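# Seat one blank on the fixture's locating pins

## Task

Place a single blank over both of the fixture's locating pins so it sits flat on the rest pads, and make sure the second blank is not on the fixture.

## Robot and tools

Robot: two six-joint arms on a table. left_arm carries a two-finger parallel gripper; right_arm carries a switchable magnet tool with a round rubber-ringed face (48 mm across, steel middle 31 mm). The magnet only attracts steel or iron. Two wrist cameras, cam_left_wrist and cam_right_wrist (896x504 each), give the images.

Frames: the scene frame has its origin at table height midway between the arms, +z up, +x out over the table, left_arm on the +y side. left_arm's base sits near (+0.044, +0.386, +0.013) m and right_arm's near (+0.039, -0.389, +0.013) m, both almost unrotated. Every pose, velocity and offset for an arm is expressed in that arm's own base frame. Printed positions may be a few centimetres off, more at long reach.

Row layout (used by execute_actions and move): one flat list of 16 numbers covering both arms, even if only one moves. Order: left dx, dy, dz, rx, ry, rz, left gripper position, force_limit, speed, then right dx, dy, dz, rx, ry, rz, magnet. Pose numbers are offsets, not poses: they are measured from that arm's Hand target as it stood when the action or move began, along the arm's base axes, with rotation about the Hand target position. Scale: 1.0 equals 0.6 m for dx/dy/dz and 180 degrees for rx/ry/rz (a rotation vector); values lie in [-1, 1]. All zeros for an arm means re-command its current Hand target. Repeating the same offset in a new call moves it further.

Gripper numbers (left_arm), each in [-1, 1], absolute settings: position +1 = fully open (85 mm), about -0.8 = pads touching, -1 = close until blocked. force_limit sets motor push; speed sets finger speed (about 20 mm/s at -1, 85 at 0, 150 at +1). Both start at +1. A new force_limit or speed only applies once position changes by at least 0.01. To grip, send -1 and check object_status: 2 means stopped on something while closing (held); 3 means reached the command or fully closed; 0 moving; 1 blocked while opening. position_measured is in counts: 3 open, about 130 at 40 mm, 230 pads together. Fingers point along the gripper's +z and close along its y; end_effector_position is the point between closed pads.

Magnet number (right_arm): above 0.01 switches on, 0 off; it takes about 0.1 s and the tool keeps the last value. A flat steel part covering the middle is held with roughly 120 N; pull falls to half at 1.5 mm gap. Light parts can jump up from about 10 mm. Stop just short of touching: about 1 mm past contact can overload the arm. Readouts: magnet_out, magnet_back, part_present (1 when strong pull on steel). No force reading from the tool itself. Whatever you do not want to change, resend with its previous value; a 0 there is an actual command.

Tools:
- execute_actions(actions, cameras): actions is a list of actions; each action is a table of up to 15 rows, one per 1/30 s step; a short table repeats its final row to fill 15 steps. Each row within an action counts from the action's start pose. Empty list just returns state and images.
- move(target, speed, blend, stop_force, zero, blocking, cameras): straight-line path toward target, which is one 16-number row or a list of up to 15 rows, all offsets from the same starting Hand targets. speed in m/s (0.002 to 3.6, default 0.25; turning up to twice that in rad/s), one value or one per target. blend in m for rounding corners. stop_force in N (3 to 120, same for both arms) ends an arm's path when its wrist sensor feels that much push against its direction; it is unreliable when the hand rotates and should be omitted when pulling away from a contact. zero (default true) re-zeros the sensor before the move. blocking=false returns early but cannot combine with stop_force. Paths do not avoid obstacles or the other arm; keep clear of an arm's own base.
- wait(seconds 0 to 10), stop(), zoom_image(camera, region [x0,y0,x1,y1] px, at most 504x504), zero_wrist_force(arm), read_manual(section), finished_scene(scene number).

Results: each arm's end_effector_position (m), quaternion and velocities in its base frame; Hand target (your last clipped command, which the next offsets start from); joint positions and torques; wrist force and torque in the tool's own axes plus the peak since last shown. The move line reports how it ended: done (within 3 mm and 2 degrees), off_target, moving, held, fault, plus limits such as paced or held. Done does not prove nothing was bumped. Orientation commands are clipped to 32 degrees from the measured one per step. An arm resting short of its target closes the gap only on its next command.

Avoid: dropping or releasing moving parts, knocking anything off the table, slamming, pressing hard on contacts, squeezing a part that still rests on something, and bringing the two arms into each other. More than about 150 N on an arm, or wrist torque beyond 26.3 N m, triggers a 10 s fault stop; after one, release any gripped fixed object before moving. Sustained loads or stretched poses heat motors; at 85 °C the arm brakes for 30 to 60 s. Objects may be nudged by outside pushes now and then.

Each tool is called by a JSON object that holds its "name" and its "arguments", one argument or row to a line.

## Session

{"name": "execute_actions", "arguments": {
  "actions": []
}}

Scene clock: 0.00 s.
left_arm: end_effector_position=(+0.3139, +0.5306, +0.1246) position_measured=3 object_status=3 end_effector_quat_wxyz=(-0.005, +0.903, -0.400, +0.159) | right_arm: end_effector_position=(+0.5281, -0.0226, +0.2145) magnet_out=0 magnet_back=1 part_present=0 end_effector_quat_wxyz=(+0.714, -0.583, -0.365, -0.130)
Joint positions: left_arm=[0.947 -1.194 1.72 -2.175 -1.881 -1.372] | right_arm=[-0.542 -0.853 1.328 -0.408 -0.922 -2.351]
Joint velocities: within noise
Joint torques (N m): no reading
Motor temperatures (°C): left_arm=[33 24 31 29 42 30] | right_arm=[38 36 33 47 37 45]
Wrist force (N): no reading
Wrist torque (N m): no reading
Wrist force, peak (N): no reading
Hand target: left_arm +0.3139, +0.5306, +0.1246; -0.005, +0.903, -0.400, +0.159 | right_arm +0.5281, -0.0226, +0.2145; +0.714, -0.583, -0.365, -0.130

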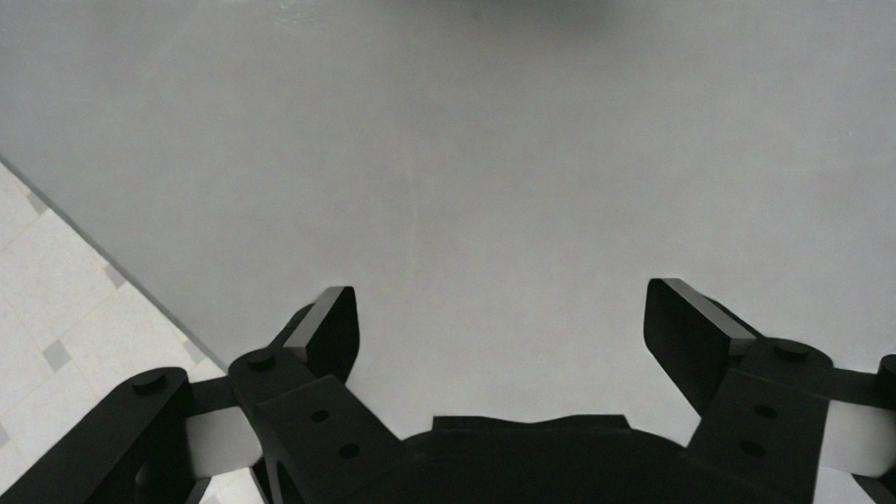

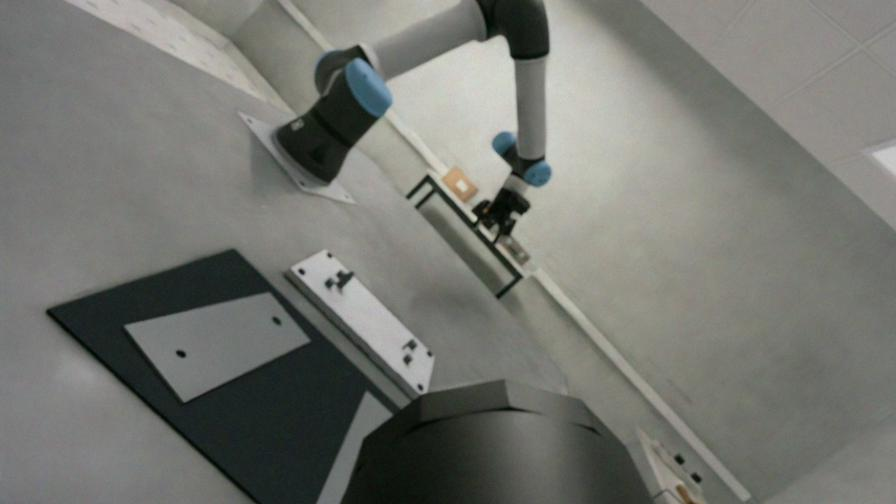

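{"name": "move", "arguments": {
  "target": [0,0,0,0,0,0,1,1,1,-0.297,0.533,0.342,-0.4285,-0.297,0.1106,0],
  "speed": 0.5
}}

Scene clock: 3.10 s.
left_arm: end_effector_position=(+0.3139, +0.5306, +0.1246) position_measured=3 object_status=3 end_effector_quat_wxyz=(-0.005, +0.903, -0.400, +0.159) | right_arm: end_effector_position=(+0.3500, +0.2972, +0.4197) magnet_out=0 magnet_back=1 part_present=0 end_effector_quat_wxyz=(+0.001, +0.707, +0.708, +0.000)
Joint positions: left_arm=[0.947 -1.194 1.72 -2.175 -1.881 -1.372] | right_arm=[0.41 -1.692 1.607 -1.487 -1.573 -1.162]
Joint velocities: within noise
Joint torques (N m): left_arm=[2.68 -39.06 -21.67 -3 -0.34 0.61] | right_arm=[7.33 -10.28 -36.13 -1.08 -1.2 1.56]
Motor temperatures (°C): left_arm=[33 24 31 29 42 30] | right_arm=[38 36 33 47 37 45]
Wrist force (N): left_arm=[0.1 0.1 -0.3] | right_arm=[1.8 -0.9 -0.2]
Wrist torque (N m): left_arm=[0.03 -0.01 0.00] | right_arm=[0.06 -0.18 -0.20]
Wrist force, peak (N): left_arm=[0.2 0.1 -0.4] | right_arm=[3.0 -1.6 -0.9]
Hand target: left_arm +0.3139, +0.5306, +0.1246; -0.005, +0.903, -0.400, +0.159 | right_arm +0.3499, +0.2972, +0.4197; +0.001, +0.707, +0.708, +0.000
Off the commanded pose: left_arm 0.000 m, 0 deg | right_arm 0.000 m, 0 deg.
move: done

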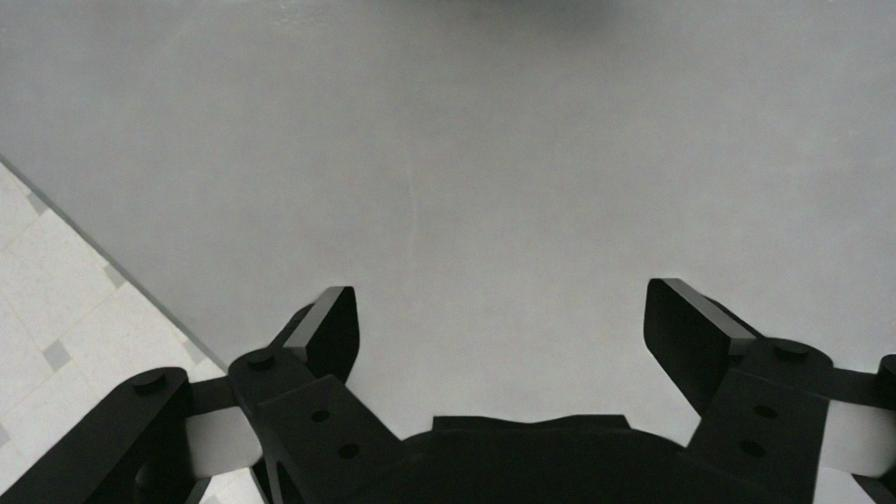

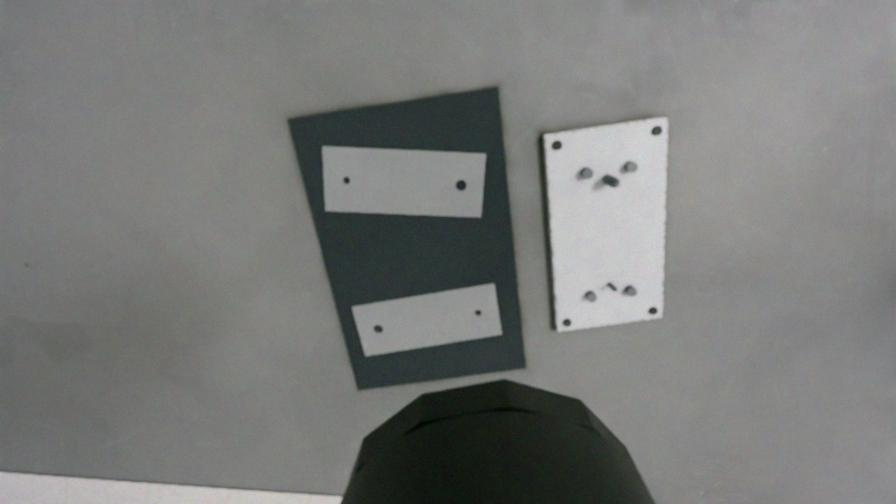

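{"name": "zoom_image", "arguments": {
  "camera": "cam_right_wrist",
  "region": [530, 100, 690, 340]
}}

{"name": "zoom_image", "arguments": {
  "camera": "cam_right_wrist",
  "region": [290, 90, 530, 390]
}}

Scaled by 2.100 from the camera's 896x504 image, which has a finer 1280x720 frame.

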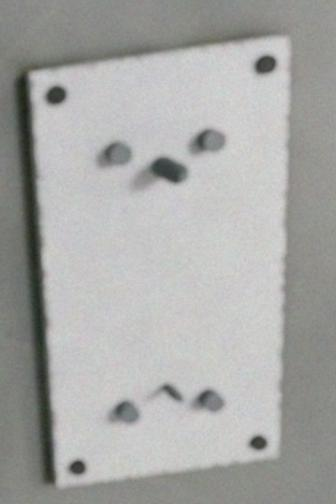

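Scaled by 1.680 from the camera's 896x504 image, which has a finer 1280x720 frame.

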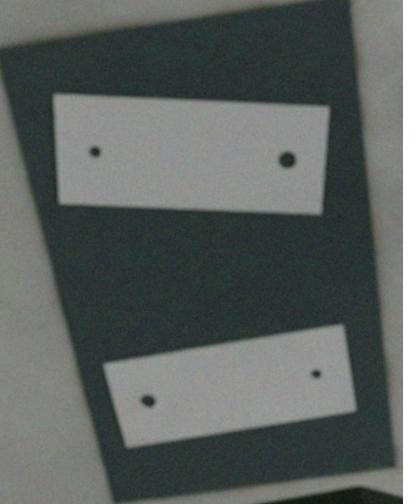

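{"name": "move", "arguments": {
  "target": [0,0,0,0,0,0,1,1,1,0,-0.1667,0,0,0,0,0],
  "cameras": ["cam_right_wrist"]
}}

{"name": "zoom_image", "arguments": {
  "camera": "cam_right_wrist",
  "region": [390, 60, 894, 344]
}}

{"name": "move", "arguments": {
  "target": [0,0,0,0,0,0,1,1,1,-0.1667,0.1667,0,0,0,0,0],
  "cameras": ["cam_right_wrist"]
}}

{"name": "zoom_image", "arguments": {
  "camera": "cam_right_wrist",
  "region": [280, 160, 784, 444]
}}

Scene clock: 4.83 s.
left_arm: end_effector_position=(+0.3139, +0.5306, +0.1246) position_measured=3 object_status=3 end_effector_quat_wxyz=(-0.005, +0.903, -0.400, +0.159) | right_arm: end_effector_position=(+0.3499, +0.1973, +0.4197) magnet_out=0 magnet_back=1 part_present=0 end_effector_quat_wxyz=(+0.001, +0.707, +0.708, +0.000)
Joint positions: left_arm=[0.947 -1.194 1.72 -2.175 -1.881 -1.372] | right_arm=[0.176 -1.834 1.72 -1.458 -1.573 -1.396]
Joint velocities: within noise
Joint torques (N m): left_arm=[4 -39.75 -20.67 -2.61 -0.07 0.7] | right_arm=[-8.09 -20.18 -15.02 -0.94 1.28 -2.06]
Motor temperatures (°C): left_arm=[33 24 31 29 42 30] | right_arm=[38 36 33 47 37 45]
Wrist force (N): left_arm=[0.0 0.1 -0.3] | right_arm=[1.5 -1.0 -0.4]
Wrist torque (N m): left_arm=[0.03 0.00 0.00] | right_arm=[0.06 -0.16 -0.25]
Wrist force, peak (N): left_arm=[0.2 0.2 -0.3] | right_arm=[3.5 -1.0 -0.2]
Hand target: left_arm +0.3139, +0.5306, +0.1246; -0.005, +0.903, -0.400, +0.159 | right_arm +0.3499, +0.1972, +0.4197; +0.001, +0.707, +0.708, +0.000
Off the commanded pose: left_arm 0.000 m, 0 deg | right_arm 0.000 m, 0 deg.
move: done
Images, in order (width x height): cam_right_wrist 896x504.

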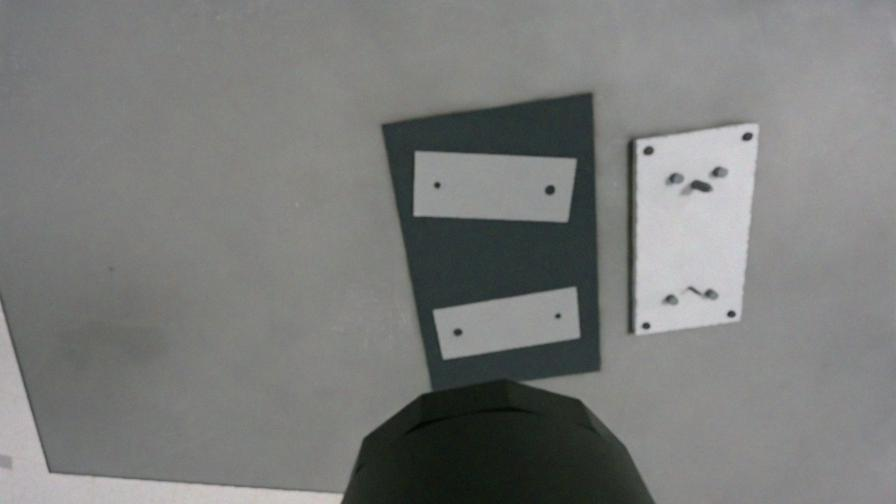

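Scaled by 1.000.

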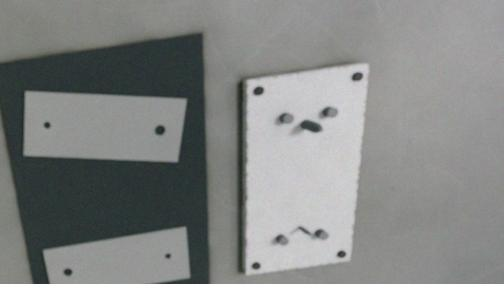

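Scene clock: 6.13 s.
left_arm: end_effector_position=(+0.3139, +0.5306, +0.1246) position_measured=3 object_status=3 end_effector_quat_wxyz=(-0.005, +0.903, -0.400, +0.159) | right_arm: end_effector_position=(+0.2500, +0.2972, +0.4197) magnet_out=0 magnet_back=1 part_present=0 end_effector_quat_wxyz=(+0.001, +0.707, +0.708, +0.000)
Joint positions: left_arm=[0.947 -1.194 1.72 -2.175 -1.881 -1.372] | right_arm=[0.522 -1.867 1.743 -1.447 -1.573 -1.05]
Joint velocities: within noise
Joint torques (N m): left_arm=[3.91 -38.87 -18.38 -2.57 0.02 1.06] | right_arm=[7.21 -3.15 -35.51 -4.5 -1.37 1.89]
Motor temperatures (°C): left_arm=[33 24 31 29 42 30] | right_arm=[38 36 33 47 37 45]
Wrist force (N): left_arm=[0.1 0.1 -0.3] | right_arm=[2.0 -0.5 -0.4]
Wrist torque (N m): left_arm=[0.01 -0.01 0.00] | right_arm=[0.11 -0.18 -0.22]
Wrist force, peak (N): left_arm=[0.2 0.0 -0.3] | right_arm=[2.9 -1.8 -0.8]
Hand target: left_arm +0.3139, +0.5306, +0.1246; -0.005, +0.903, -0.400, +0.159 | right_arm +0.2499, +0.2972, +0.4197; +0.001, +0.707, +0.708, +0.000
Off the commanded pose: left_arm 0.000 m, 0 deg | right_arm 0.000 m, 0 deg.
move: done
Images, in order (width x height): cam_right_wrist 896x504.

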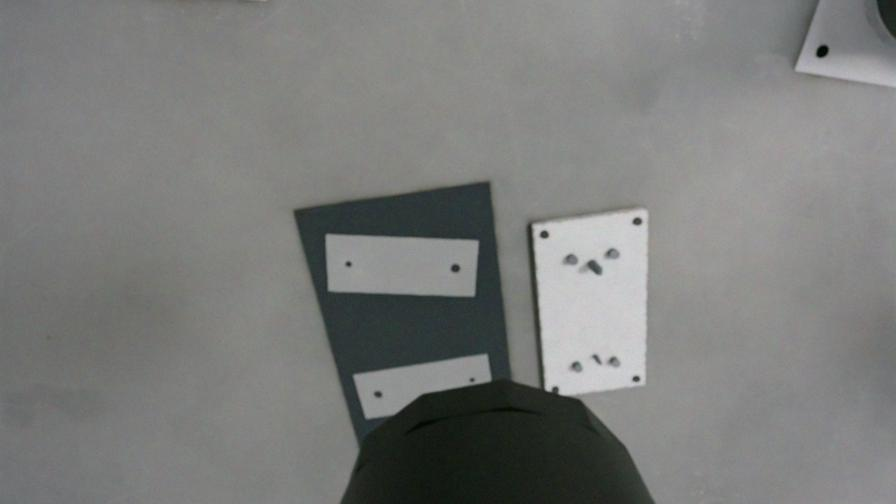

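Scaled by 1.000.

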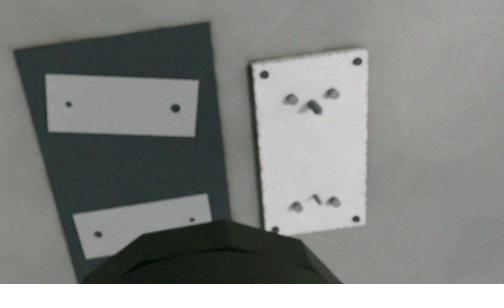

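{"name": "move", "arguments": {
  "target": [0,0,0,0,0,0,1,1,1,0.2567,-0.1037,-0.45,0,0,-0.494,0],
  "speed": 0.5,
  "cameras": ["cam_right_wrist"]
}}

Scene clock: 9.17 s.
left_arm: end_effector_position=(+0.3139, +0.5306, +0.1246) position_measured=3 object_status=3 end_effector_quat_wxyz=(-0.005, +0.903, -0.400, +0.159) | right_arm: end_effector_position=(+0.4039, +0.2350, +0.1497) magnet_out=0 magnet_back=1 part_present=0 end_effector_quat_wxyz=(+0.001, +1.000, +0.010, -0.001)
Joint positions: left_arm=[0.947 -1.194 1.72 -2.175 -1.881 -1.372] | right_arm=[0.238 -1.484 2.136 -2.22 -1.572 0.218]
Joint velocities: within noise
Joint torques (N m): left_arm=[4.67 -37.76 -19.54 -2.14 0.5 1.2] | right_arm=[-7 -15.58 -11.1 -4.79 -1.24 1.63]
Motor temperatures (°C): left_arm=[33 24 31 29 42 30] | right_arm=[38 36 33 47 37 45]
Wrist force (N): left_arm=[0.1 0.0 -0.4] | right_arm=[1.4 -0.8 -0.5]
Wrist torque (N m): left_arm=[0.01 -0.01 0.00] | right_arm=[0.05 -0.19 -0.24]
Wrist force, peak (N): left_arm=[0.1 0.1 -0.4] | right_arm=[2.3 -0.8 -1.1]
Hand target: left_arm +0.3139, +0.5306, +0.1246; -0.005, +0.903, -0.400, +0.159 | right_arm +0.4039, +0.2350, +0.1497; +0.001, +1.000, +0.010, -0.001
Off the commanded pose: left_arm 0.000 m, 0 deg | right_arm 0.000 m, 0 deg.
move: done
Images, in order (width x height): cam_right_wrist 896x504.

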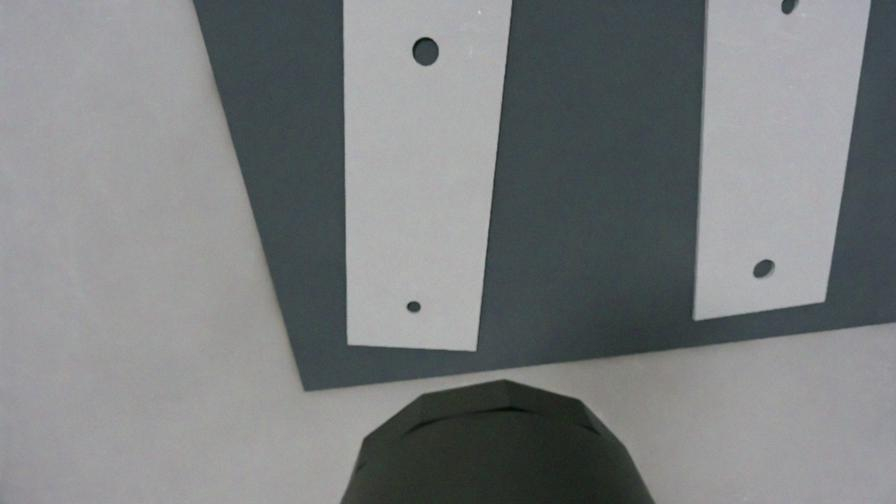

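{"name": "move", "arguments": {
  "target": [0,0,0,0,0,0,1,1,1,-0.0433,0.0083,0,0,0,0,0],
  "cameras": ["cam_right_wrist"]
}}

{"name": "zoom_image", "arguments": {
  "camera": "cam_right_wrist",
  "region": [250, 0, 650, 360]
}}

{"name": "move", "arguments": {
  "target": [0,0,0,0,0,0,1,1,1,0,0,-0.15,0,0,0,0],
  "cameras": ["cam_right_wrist"]
}}

Scene clock: 10.90 s.
left_arm: end_effector_position=(+0.3139, +0.5306, +0.1246) position_measured=3 object_status=3 end_effector_quat_wxyz=(-0.005, +0.903, -0.400, +0.159) | right_arm: end_effector_position=(+0.3781, +0.2400, +0.1497) magnet_out=0 magnet_back=1 part_present=0 end_effector_quat_wxyz=(+0.001, +1.000, +0.010, -0.001)
Joint positions: left_arm=[0.947 -1.194 1.72 -2.175 -1.881 -1.372] | right_arm=[0.264 -1.53 2.185 -2.224 -1.572 0.244]
Joint velocities: within noise
Joint torques (N m): left_arm=[5.73 -37.26 -17.54 -2.07 0.64 1.33] | right_arm=[8.09 -29.5 -11.27 -4.39 1.13 1.72]
Motor temperatures (°C): left_arm=[33 24 31 29 42 30] | right_arm=[38 36 33 47 37 45]
Wrist force (N): left_arm=[0.2 0.1 -0.1] | right_arm=[1.4 -0.8 -0.8]
Wrist torque (N m): left_arm=[0.01 -0.02 0.00] | right_arm=[0.07 -0.18 -0.24]
Wrist force, peak (N): left_arm=[0.4 0.1 -0.2] | right_arm=[1.7 -0.7 -0.8]
Hand target: left_arm +0.3139, +0.5306, +0.1246; -0.005, +0.903, -0.400, +0.159 | right_arm +0.3780, +0.2400, +0.1497; +0.001, +1.000, +0.010, -0.001
Off the commanded pose: left_arm 0.000 m, 0 deg | right_arm 0.000 m, 0 deg.
move: done
Images, in order (width x height): cam_right_wrist 896x504.

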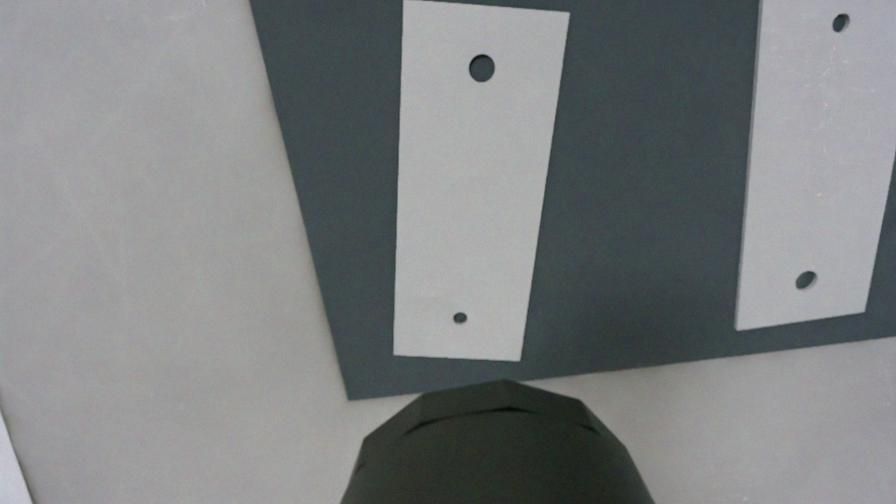

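Scaled by 1.260 from the camera's 896x504 image, which has a finer 1280x720 frame.

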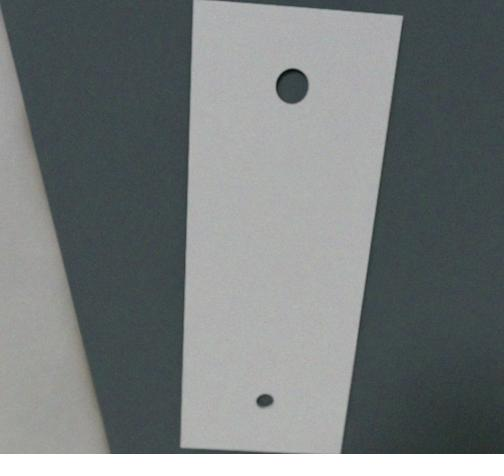

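Scene clock: 12.03 s.
left_arm: end_effector_position=(+0.3139, +0.5306, +0.1246) position_measured=3 object_status=3 end_effector_quat_wxyz=(-0.005, +0.903, -0.400, +0.159) | right_arm: end_effector_position=(+0.3779, +0.2400, +0.0598) magnet_out=0 magnet_back=1 part_present=0 end_effector_quat_wxyz=(+0.001, +1.000, +0.010, -0.001)
Joint positions: left_arm=[0.947 -1.194 1.72 -2.175 -1.881 -1.372] | right_arm=[0.264 -1.337 2.282 -2.514 -1.572 0.244]
Joint velocities: within noise
Joint torques (N m): left_arm=[7.79 -36.45 -17.04 -1.86 0.48 1.6] | right_arm=[8.31 -17.17 -6.35 -4.43 0.27 1.78]
Motor temperatures (°C): left_arm=[33 24 31 29 42 30] | right_arm=[38 36 33 47 37 45]
Wrist force (N): left_arm=[0.1 0.1 -0.4] | right_arm=[1.6 -0.8 -0.7]
Wrist torque (N m): left_arm=[0.02 -0.02 0.01] | right_arm=[0.08 -0.21 -0.26]
Wrist force, peak (N): left_arm=[0.3 0.2 -0.3] | right_arm=[1.4 -0.8 -2.2]
Hand target: left_arm +0.3139, +0.5306, +0.1246; -0.005, +0.903, -0.400, +0.159 | right_arm +0.3780, +0.2400, +0.0597; +0.001, +1.000, +0.010, -0.001
Off the commanded pose: left_arm 0.000 m, 0 deg | right_arm 0.000 m, 0 deg.
move: done
Images, in order (width x height): cam_right_wrist 896x504.

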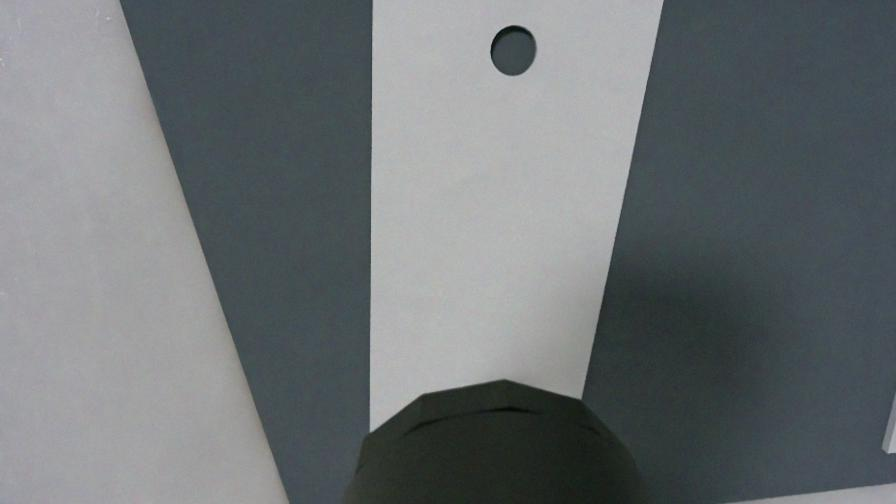

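{"name": "move", "arguments": {
  "target": [0,0,0,0,0,0,1,1,1,0,0,-0.0583,0,0,0,0],
  "cameras": ["cam_right_wrist"]
}}

{"name": "move", "arguments": {
  "target": [0,0,0,0,0,0,1,1,1,0,0,-0.07,0,0,0,0],
  "speed": 0.008,
  "stop_force": 6,
  "cameras": ["cam_right_wrist"]
}}

Scene clock: 13.20 s.
left_arm: end_effector_position=(+0.3139, +0.5306, +0.1246) position_measured=3 object_status=3 end_effector_quat_wxyz=(-0.005, +0.903, -0.400, +0.159) | right_arm: end_effector_position=(+0.3780, +0.2400, +0.0248) magnet_out=0 magnet_back=1 part_present=0 end_effector_quat_wxyz=(+0.001, +1.000, +0.010, -0.001)
Joint positions: left_arm=[0.947 -1.194 1.72 -2.175 -1.881 -1.372] | right_arm=[0.264 -1.245 2.304 -2.628 -1.572 0.244]
Joint velocities: within noise
Joint torques (N m): left_arm=[7.26 -35.24 -16.57 -1.83 0.55 1.57] | right_arm=[0.67 -20.22 -5.39 -4.65 0.14 1.09]
Motor temperatures (°C): left_arm=[33 24 31 29 42 30] | right_arm=[38 36 33 47 37 45]
Wrist force (N): left_arm=[0.2 0.0 -0.3] | right_arm=[1.5 -0.7 -0.6]
Wrist torque (N m): left_arm=[0.01 -0.03 0.00] | right_arm=[0.05 -0.19 -0.23]
Wrist force, peak (N): left_arm=[0.1 0.3 -0.5] | right_arm=[1.6 -1.0 -1.2]
Hand target: left_arm +0.3139, +0.5306, +0.1246; -0.005, +0.903, -0.400, +0.159 | right_arm +0.3780, +0.2400, +0.0247; +0.001, +1.000, +0.010, -0.001
Off the commanded pose: left_arm 0.000 m, 0 deg | right_arm 0.000 m, 0 deg.
move: done
Images, in order (width x height): cam_right_wrist 896x504.

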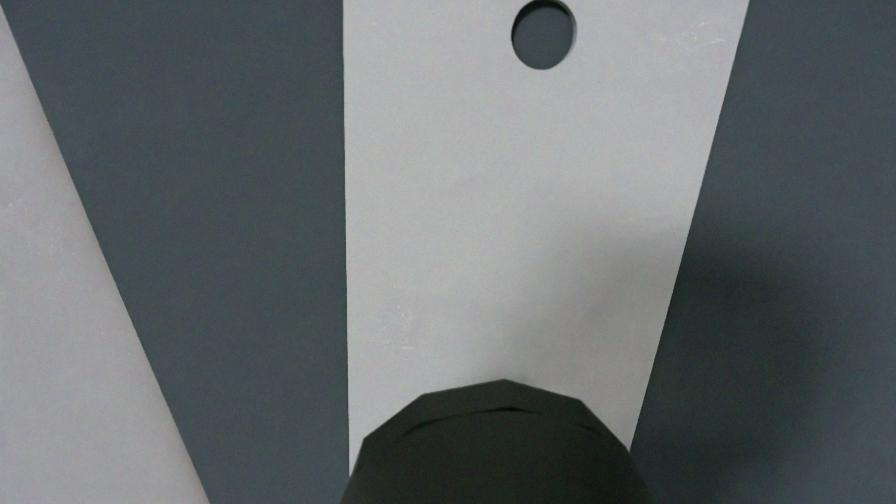

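Scene clock: 18.40 s.
left_arm: end_effector_position=(+0.3139, +0.5306, +0.1246) position_measured=3 object_status=3 end_effector_quat_wxyz=(-0.005, +0.903, -0.400, +0.159) | right_arm: end_effector_position=(+0.3779, +0.2400, -0.0081) magnet_out=0 magnet_back=1 part_present=0 end_effector_quat_wxyz=(+0.001, +1.000, +0.010, -0.001)
Joint positions: left_arm=[0.947 -1.194 1.72 -2.175 -1.881 -1.372] | right_arm=[0.264 -1.151 2.316 -2.734 -1.572 0.244]
Joint velocities: within noise
Joint torques (N m): left_arm=[9.9 -33.8 -17.43 -1.28 0.53 1.6] | right_arm=[5 -36.07 -15.85 -1.28 0.06 1.72]
Motor temperatures (°C): left_arm=[33 24 31 29 42 30] | right_arm=[38 36 33 47 37 44]
Wrist force (N): left_arm=[0.2 0.0 -0.3] | right_arm=[2.0 -1.0 -2.8]
Wrist torque (N m): left_arm=[0.00 -0.03 0.00] | right_arm=[0.10 -0.18 -0.22]
Wrist force, peak (N): left_arm=[0.2 0.3 -0.3] | right_arm=[-3.5 1.3 -23.5]
Hand target: left_arm +0.3139, +0.5306, +0.1246; -0.005, +0.903, -0.400, +0.159 | right_arm +0.3780, +0.2400, -0.0081; +0.001, +1.000, +0.010, -0.001 (not the last commanded pose)
Off the commanded pose: left_arm 0.000 m, 0 deg | right_arm 0.009 m, 0 deg.
move: contact (right_arm)
Images, in order (width x height): cam_right_wrist 896x504.

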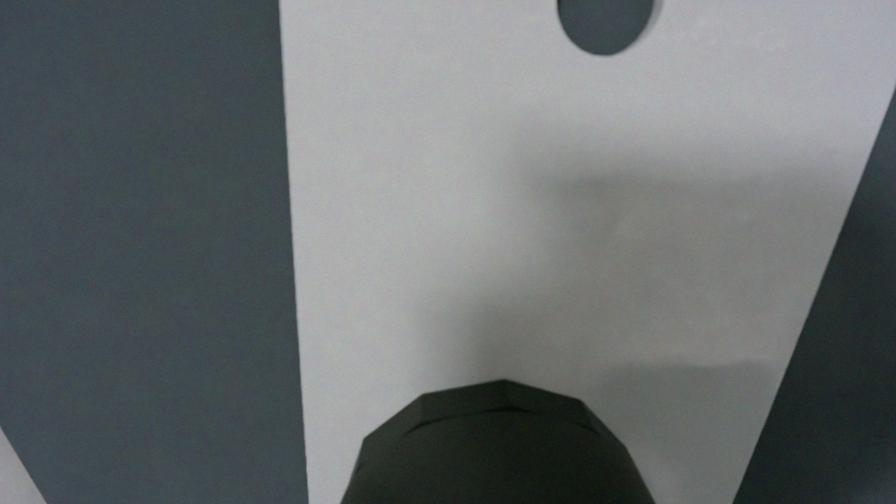

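{"name": "move", "arguments": {
  "target": [
    [0,0,0,0,0,0,1,1,1,0,0,0.05,0,0,0,0],
    [0,0,0,0,0,0,1,1,1,0.11,0.39,0.3133,0,0,0.5,0]
  ],
  "cameras": ["cam_right_wrist"]
}}

{"name": "zoom_image", "arguments": {
  "camera": "cam_right_wrist",
  "region": [300, 0, 650, 360]
}}

Scene clock: 22.63 s.
left_arm: end_effector_position=(+0.3139, +0.5306, +0.1246) position_measured=3 object_status=3 end_effector_quat_wxyz=(-0.005, +0.903, -0.400, +0.159) | right_arm: end_effector_position=(+0.4439, +0.4740, +0.1798) magnet_out=0 magnet_back=1 part_present=0 end_effector_quat_wxyz=(+0.001, +0.700, +0.714, +0.000)
Joint positions: left_arm=[0.947 -1.194 1.72 -2.175 -1.881 -1.372] | right_arm=[0.612 -1.129 1.574 -2.017 -1.573 -0.978]
Joint velocities: within noise
Joint torques (N m): left_arm=[12 -33.21 -17.99 -1.51 0.53 1.48] | right_arm=[7.63 -32.22 -32.52 -1.12 1.26 -2.08]
Motor temperatures (°C): left_arm=[33 24 31 29 42 30] | right_arm=[38 36 33 47 37 44]
Wrist force (N): left_arm=[0.1 0.2 -0.2] | right_arm=[1.6 -0.7 -0.3]
Wrist torque (N m): left_arm=[0.03 -0.02 0.00] | right_arm=[0.07 -0.19 -0.23]
Wrist force, peak (N): left_arm=[0.0 0.1 -0.5] | right_arm=[2.0 -1.0 -2.7]
Hand target: left_arm +0.3139, +0.5306, +0.1246; -0.005, +0.903, -0.400, +0.159 | right_arm +0.4440, +0.4740, +0.1798; +0.001, +0.700, +0.714, +0.000
Off the commanded pose: left_arm 0.000 m, 0 deg | right_arm 0.000 m, 0 deg.
move: done
Images, in order (width x height): cam_right_wrist 896x504.

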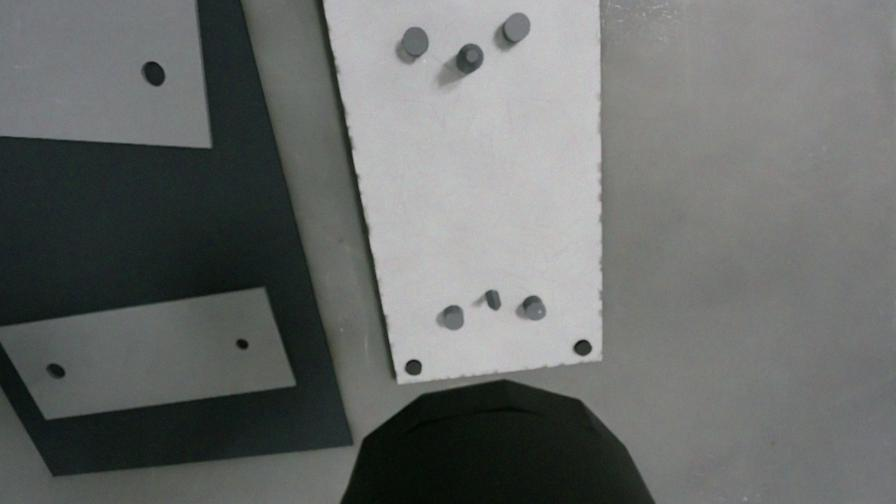

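Scaled by 1.400 from the camera's 896x504 image, which has a finer 1280x720 frame.

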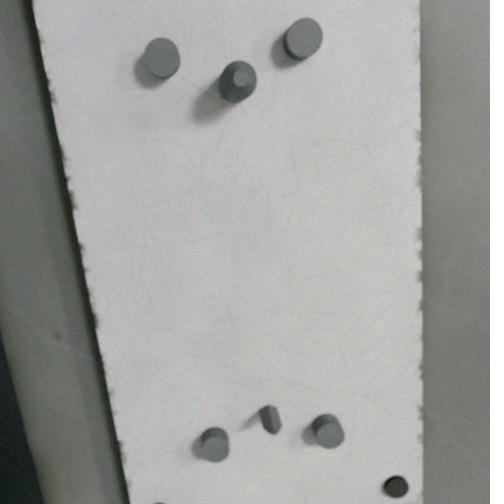

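{"name": "zoom_image", "arguments": {
  "camera": "cam_right_wrist",
  "region": [430, 270, 560, 340]
}}

{"name": "zoom_image", "arguments": {
  "camera": "cam_right_wrist",
  "region": [395, 0, 545, 90]
}}

Scaled by 3.877 from the camera's 896x504 image, which has a finer 1280x720 frame.

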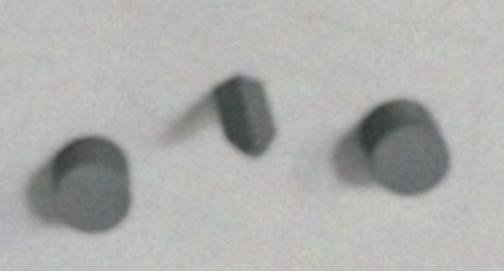

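Scaled by 3.360 from the camera's 896x504 image, which has a finer 1280x720 frame.

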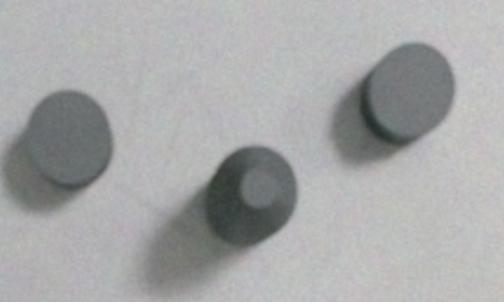

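{"name": "move", "arguments": {
  "target": [0,0,0,0,0,0,1,1,1,0,0,0,0,0,0.0607,0],
  "cameras": ["cam_right_wrist"]
}}

{"name": "zoom_image", "arguments": {
  "camera": "cam_right_wrist",
  "region": [400, 230, 560, 350]
}}

{"name": "zoom_image", "arguments": {
  "camera": "cam_right_wrist",
  "region": [400, 0, 560, 120]
}}

Scene clock: 27.93 s.
left_arm: end_effector_position=(+0.3139, +0.5306, +0.1246) position_measured=3 object_status=3 end_effector_quat_wxyz=(-0.005, +0.903, -0.400, +0.159) | right_arm: end_effector_position=(+0.4439, +0.4740, +0.1798) magnet_out=0 magnet_back=1 part_present=0 end_effector_quat_wxyz=(+0.001, +0.629, +0.778, +0.000)
Joint positions: left_arm=[0.947 -1.194 1.72 -2.175 -1.881 -1.372] | right_arm=[0.612 -1.129 1.574 -2.017 -1.573 -1.169]
Joint velocities: within noise
Joint torques (N m): left_arm=[12.84 -32.66 -17 -1.45 0.54 1.36] | right_arm=[-8.46 -48.54 -14.03 -4.57 1.09 -2.18]
Motor temperatures (°C): left_arm=[33 24 31 29 42 30] | right_arm=[38 36 33 47 37 44]
Wrist force (N): left_arm=[0.1 0.0 -0.2] | right_arm=[1.9 -0.9 -0.1]
Wrist torque (N m): left_arm=[0.01 -0.02 0.00] | right_arm=[0.05 -0.24 -0.25]
Wrist force, peak (N): left_arm=[0.2 0.0 -0.4] | right_arm=[1.9 -1.0 -0.1]
Hand target: left_arm +0.3139, +0.5306, +0.1246; -0.005, +0.903, -0.400, +0.159 | right_arm +0.4440, +0.4740, +0.1798; +0.001, +0.629, +0.778, +0.000
Off the commanded pose: left_arm 0.000 m, 0 deg | right_arm 0.000 m, 0 deg.
move: done
Images, in order (width x height): cam_right_wrist 896x504.

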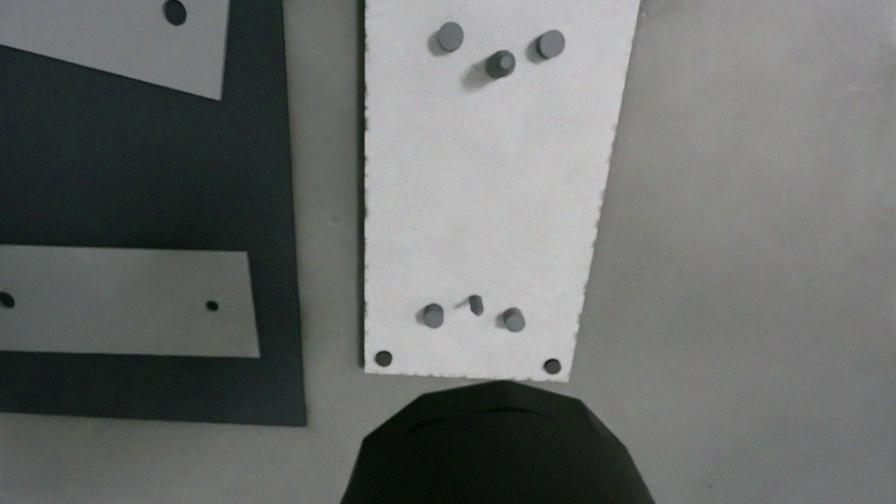

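Scaled by 3.150 from the camera's 896x504 image, which has a finer 1280x720 frame.

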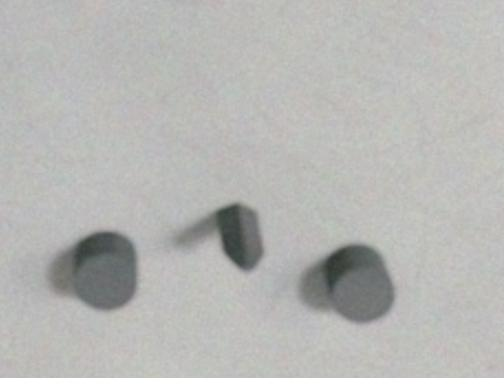

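Scaled by 3.150 from the camera's 896x504 image, which has a finer 1280x720 frame.

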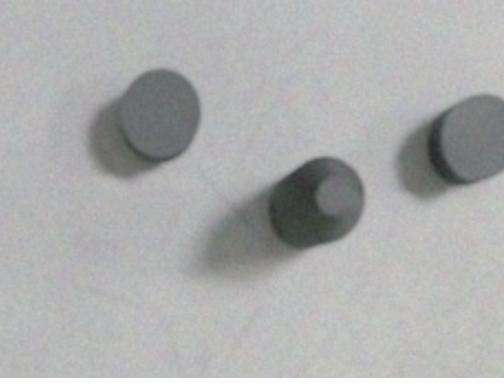

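{"name": "move", "arguments": {
  "target": [0,0,0,0,0,0,1,1,1,-0.0385,0.0482,0,0,0,0,0],
  "cameras": ["cam_right_wrist"]
}}

{"name": "zoom_image", "arguments": {
  "camera": "cam_right_wrist",
  "region": [330, 250, 490, 370]
}}

{"name": "zoom_image", "arguments": {
  "camera": "cam_right_wrist",
  "region": [360, 30, 520, 150]
}}

Scene clock: 29.27 s.
left_arm: end_effector_position=(+0.3139, +0.5306, +0.1246) position_measured=3 object_status=3 end_effector_quat_wxyz=(-0.005, +0.903, -0.400, +0.159) | right_arm: end_effector_position=(+0.4210, +0.5028, +0.1799) magnet_out=0 magnet_back=1 part_present=0 end_effector_quat_wxyz=(+0.001, +0.629, +0.778, +0.000) end_effector_velocity=(-0.001, +0.001, +0.000) end_effector_angular_velocity=(+0.000, +0.000, -0.002)
Joint positions: left_arm=[0.947 -1.194 1.72 -2.175 -1.881 -1.372] | right_arm=[0.67 -1.115 1.553 -2.01 -1.573 -1.112]
Joint velocities: left_arm=[within noise] | right_arm=[0.003 0.001 -0.001 0.001 0 0.005]
Joint torques (N m): left_arm=[12.03 -33.13 -18.58 -1.56 0.57 1.3] | right_arm=[7.66 -30.97 -31.15 -1.14 -1.41 1.61]
Motor temperatures (°C): left_arm=[33 24 31 29 42 30] | right_arm=[38 36 33 47 37 44]
Wrist force (N): left_arm=[0.1 0.0 -0.1] | right_arm=[1.7 -1.0 -0.1]
Wrist torque (N m): left_arm=[0.00 -0.01 0.00] | right_arm=[0.06 -0.23 -0.23]
Wrist force, peak (N): left_arm=[0.3 0.3 -0.3] | right_arm=[2.2 -1.1 0.0]
Hand target: left_arm +0.3139, +0.5306, +0.1246; -0.005, +0.903, -0.400, +0.159 | right_arm +0.4209, +0.5029, +0.1798; +0.001, +0.629, +0.778, +0.000
Off the commanded pose: left_arm 0.000 m, 0 deg | right_arm 0.000 m, 0 deg.
move: done
Images, in order (width x height): cam_right_wrist 896x504.

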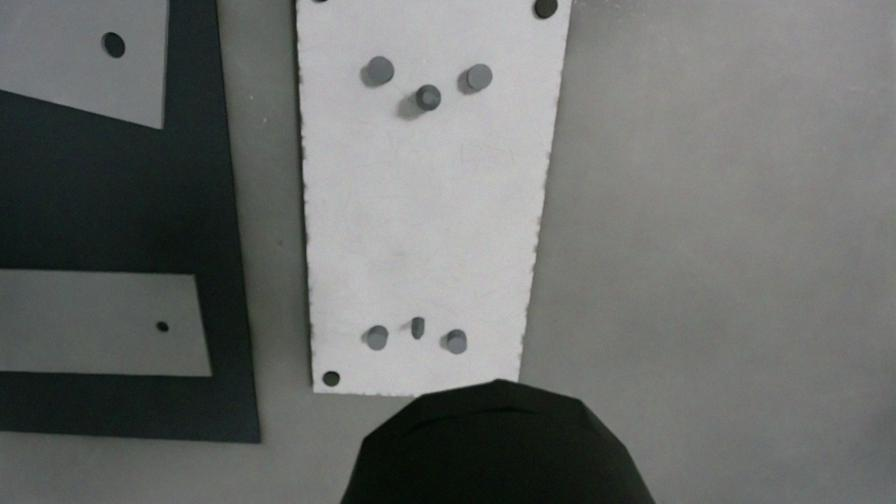

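Scaled by 3.150 from the camera's 896x504 image, which has a finer 1280x720 frame.

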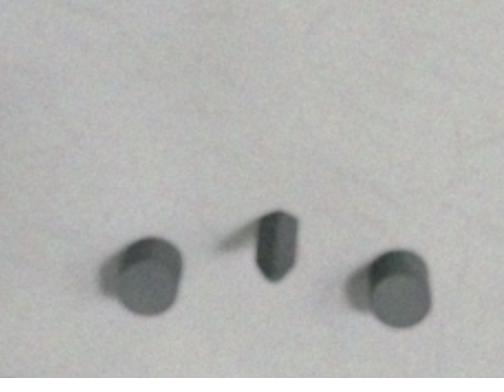

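Scaled by 3.150 from the camera's 896x504 image, which has a finer 1280x720 frame.

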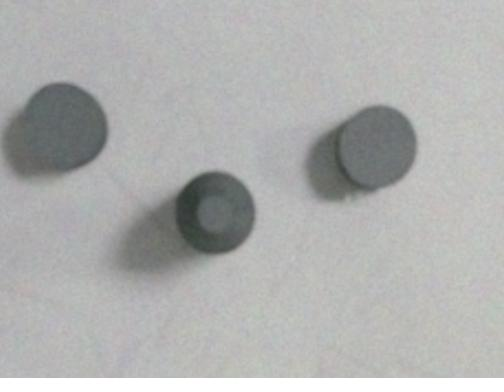

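{"name": "move", "arguments": {
  "target": [0,0,0,0,0,0,1,1,1,-0.0715,-0.4131,-0.0502,0,0,-0.5607,0],
  "cameras": ["cam_right_wrist"]
}}

{"name": "zoom_image", "arguments": {
  "camera": "cam_right_wrist",
  "region": [400, 60, 560, 180]
}}

{"name": "zoom_image", "arguments": {
  "camera": "cam_right_wrist",
  "region": [380, 290, 540, 410]
}}

Scene clock: 33.97 s.
left_arm: end_effector_position=(+0.3139, +0.5306, +0.1246) position_measured=3 object_status=3 end_effector_quat_wxyz=(-0.005, +0.903, -0.400, +0.159) | right_arm: end_effector_position=(+0.3780, +0.2551, +0.1497) magnet_out=0 magnet_back=1 part_present=0 end_effector_quat_wxyz=(+0.001, +1.000, +0.010, -0.001)
Joint positions: left_arm=[0.947 -1.194 1.72 -2.175 -1.881 -1.372] | right_arm=[0.298 -1.51 2.165 -2.223 -1.572 0.277]
Joint velocities: within noise
Joint torques (N m): left_arm=[12.68 -33.41 -17.87 -1.66 0.35 1.27] | right_arm=[-7.39 -29.77 -11.52 -4.66 -1.59 1.77]
Motor temperatures (°C): left_arm=[33 24 31 29 41 30] | right_arm=[38 36 32 47 37 44]
Wrist force (N): left_arm=[0.1 0.1 -0.3] | right_arm=[1.5 -0.8 -0.8]
Wrist torque (N m): left_arm=[0.02 -0.02 0.00] | right_arm=[0.05 -0.18 -0.22]
Wrist force, peak (N): left_arm=[0.2 0.4 -0.3] | right_arm=[2.2 -1.0 -0.7]
Hand target: left_arm +0.3139, +0.5306, +0.1246; -0.005, +0.903, -0.400, +0.159 | right_arm +0.3780, +0.2551, +0.1497; +0.001, +1.000, +0.010, -0.001
Off the commanded pose: left_arm 0.000 m, 0 deg | right_arm 0.000 m, 0 deg.
move: done
Images, in order (width x height): cam_right_wrist 896x504.

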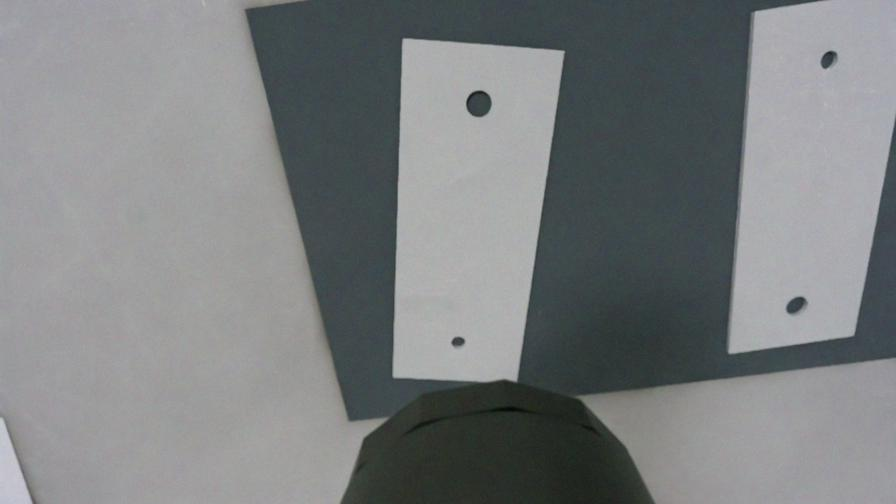

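Scaled by 3.150 from the camera's 896x504 image, which has a finer 1280x720 frame.

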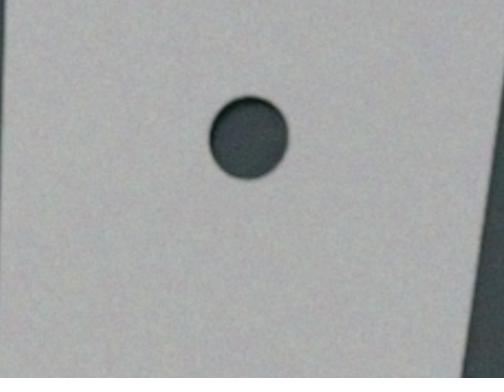

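Scaled by 3.150 from the camera's 896x504 image, which has a finer 1280x720 frame.

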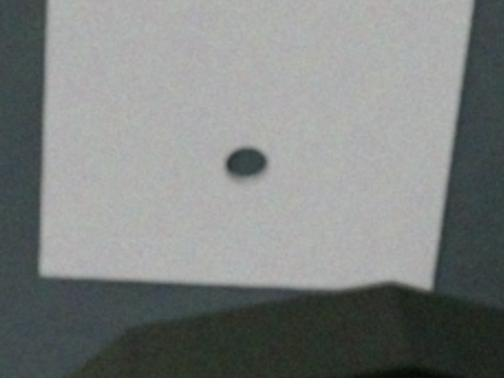

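{"name": "move", "arguments": {
  "target": [
    [0,0,0,0,0,0,1,1,1,0,0,-0.24,0,0,0,0],
    [0,0,0,0,0,0,1,1,1,0,0,-0.2622,0,0,0,0]
  ],
  "speed": [0.15,0.02],
  "cameras": []
}}

{"name": "move", "arguments": {
  "target": [0,0,0,0,0,0,1,1,1,0,0,0,0,0,0,1],
  "cameras": ["cam_right_wrist"]
}}

Scene clock: 36.37 s.
left_arm: end_effector_position=(+0.3139, +0.5306, +0.1246) position_measured=3 object_status=3 end_effector_quat_wxyz=(-0.005, +0.903, -0.400, +0.159) | right_arm: end_effector_position=(+0.3780, +0.2551, -0.0075) magnet_out=0 magnet_back=1 part_present=0 end_effector_quat_wxyz=(+0.001, +1.000, +0.010, -0.001)
Joint positions: left_arm=[0.947 -1.194 1.72 -2.175 -1.881 -1.372] | right_arm=[0.298 -1.141 2.292 -2.719 -1.572 0.278]
Joint velocities: within noise
Joint torques (N m): left_arm=[12.41 -32.22 -18.81 -1.49 0.25 1.21] | right_arm=[8.43 -20.36 -1.91 -4.89 0.63 1.67]
Motor temperatures (°C): left_arm=[33 24 31 29 41 30] | right_arm=[38 36 32 47 37 44]
Wrist force (N): left_arm=[-0.2 0.0 -0.2] | right_arm=[1.8 -0.9 -0.5]
Wrist torque (N m): left_arm=[0.00 0.02 0.00] | right_arm=[0.06 -0.21 -0.23]
Wrist force, peak (N): left_arm=[0.2 0.3 -0.3] | right_arm=[1.7 -1.0 -1.9]
Hand target: left_arm +0.3139, +0.5306, +0.1246; -0.005, +0.903, -0.400, +0.159 | right_arm +0.3780, +0.2551, -0.0076; +0.001, +1.000, +0.010, -0.001
Off the commanded pose: left_arm 0.000 m, 0 deg | right_arm 0.000 m, 0 deg.
move: done
No camera images: "cameras" was empty.

Scene clock: 36.87 s.
left_arm: end_effector_position=(+0.3139, +0.5306, +0.1246) position_measured=3 object_status=3 end_effector_quat_wxyz=(-0.005, +0.903, -0.400, +0.159) | right_arm: end_effector_position=(+0.3779, +0.2551, -0.0076) magnet_out=1 magnet_back=0 part_present=1 end_effector_quat_wxyz=(+0.001, +1.000, +0.010, -0.001)
Joint positions: left_arm=[0.947 -1.194 1.72 -2.175 -1.881 -1.372] | right_arm=[0.298 -1.141 2.292 -2.72 -1.572 0.278]
Joint velocities: within noise
Joint torques (N m): left_arm=[12.49 -32.35 -18.85 -1.38 0.45 1.5] | right_arm=[5.84 -23.09 -7.24 -4.95 1.3 1.75]
Motor temperatures (°C): left_arm=[33 24 31 29 41 30] | right_arm=[38 36 32 47 37 44]
Wrist force (N): left_arm=[0.1 0.1 -0.2] | right_arm=[1.6 -1.0 1.8]
Wrist torque (N m): left_arm=[0.02 -0.02 0.00] | right_arm=[0.06 -0.21 -0.23]
Wrist force, peak (N): left_arm=[-0.1 0.2 -0.4] | right_arm=[1.9 -1.1 1.6]
Hand target: left_arm +0.3139, +0.5306, +0.1246; -0.005, +0.903, -0.400, +0.159 | right_arm +0.3780, +0.2551, -0.0076; +0.001, +1.000, +0.010, -0.001
Off the commanded pose: left_arm 0.000 m, 0 deg | right_arm 0.000 m, 0 deg.
move: done
Images, in order (width x height): cam_right_wrist 896x504.

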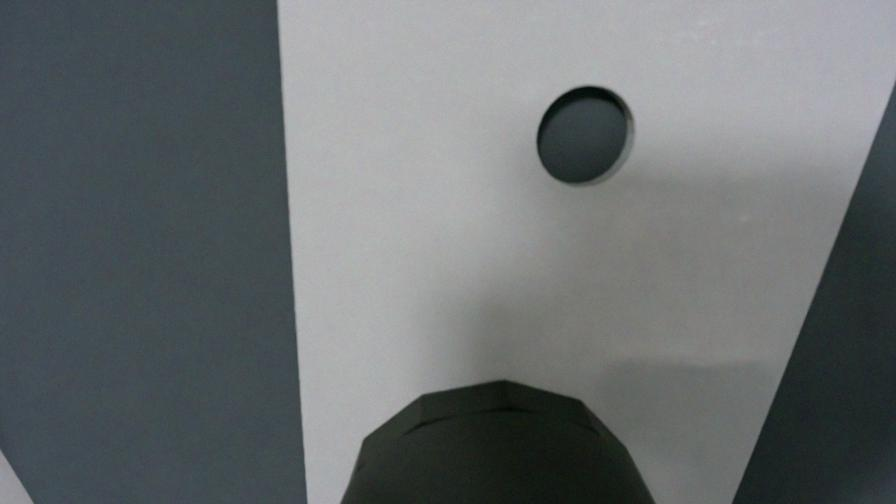

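{"name": "move", "arguments": {
  "target": [
    [0,0,0,0,0,0,1,1,1,0,0,0.03,0,0,0,1],
    [0,0,0,0,0,0,1,1,1,0.01,0.05,0.16,0,0,0.08,1],
    [0,0,0,0,0,0,1,1,1,0.0775,0.3743,0.18,0,0,0.5618,1],
    [0,0,0,0,0,0,1,1,1,0.0775,0.3743,0.108,0,0,0.5618,1]
  ],
  "speed": [0.04,0.2,0.25,0.1],
  "blend": [0,0.02,0,0],
  "cameras": ["cam_right_wrist"]
}}

{"name": "zoom_image", "arguments": {
  "camera": "cam_right_wrist",
  "region": [500, 60, 680, 210]
}}

Scene clock: 42.30 s.
left_arm: end_effector_position=(+0.3139, +0.5306, +0.1246) position_measured=3 object_status=3 end_effector_quat_wxyz=(-0.005, +0.903, -0.400, +0.159) | right_arm: end_effector_position=(+0.4244, +0.4796, +0.0573) magnet_out=1 magnet_back=0 part_present=1 end_effector_quat_wxyz=(+0.001, +0.627, +0.779, +0.000)
Joint positions: left_arm=[0.947 -1.194 1.72 -2.175 -1.881 -1.372] | right_arm=[0.637 -0.986 1.717 -2.302 -1.573 -1.148]
Joint velocities: within noise
Joint torques (N m): left_arm=[11.92 -33.14 -20.21 -1.68 0.34 1.57] | right_arm=[8.36 -34.5 -10.55 -4.71 1.23 -2.37]
Motor temperatures (°C): left_arm=[33 24 31 29 41 30] | right_arm=[38 36 32 47 37 44]
Wrist force (N): left_arm=[0.1 0.0 -0.1] | right_arm=[1.8 -0.7 2.2]
Wrist torque (N m): left_arm=[0.01 -0.01 0.00] | right_arm=[0.13 -0.25 -0.23]
Wrist force, peak (N): left_arm=[-0.1 0.2 -0.4] | right_arm=[1.8 -0.8 3.0]
Hand target: left_arm +0.3139, +0.5306, +0.1246; -0.005, +0.903, -0.400, +0.159 | right_arm +0.4245, +0.4796, +0.0572; +0.001, +0.627, +0.779, +0.000
Off the commanded pose: left_arm 0.000 m, 0 deg | right_arm 0.000 m, 0 deg.
move: done
Images, in order (width x height): cam_right_wrist 896x504.

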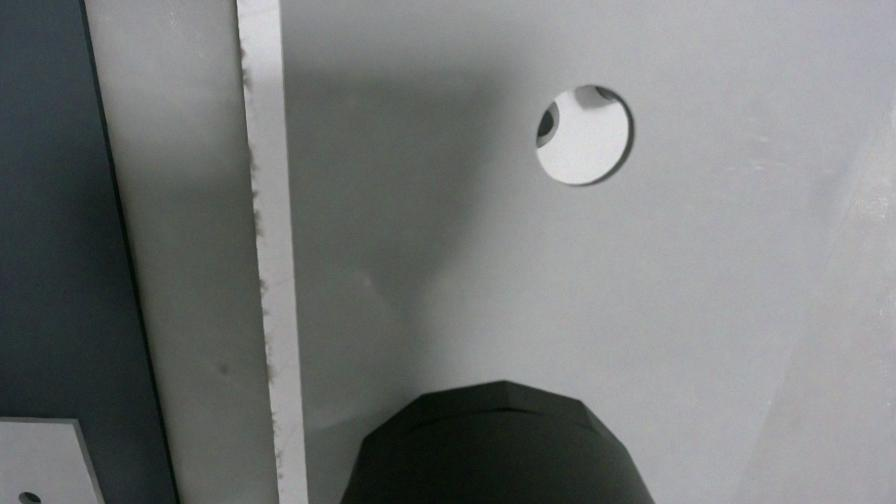

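Scaled by 2.800 from the camera's 896x504 image, which has a finer 1280x720 frame.

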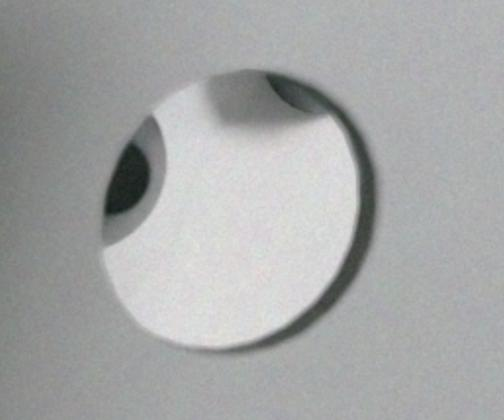

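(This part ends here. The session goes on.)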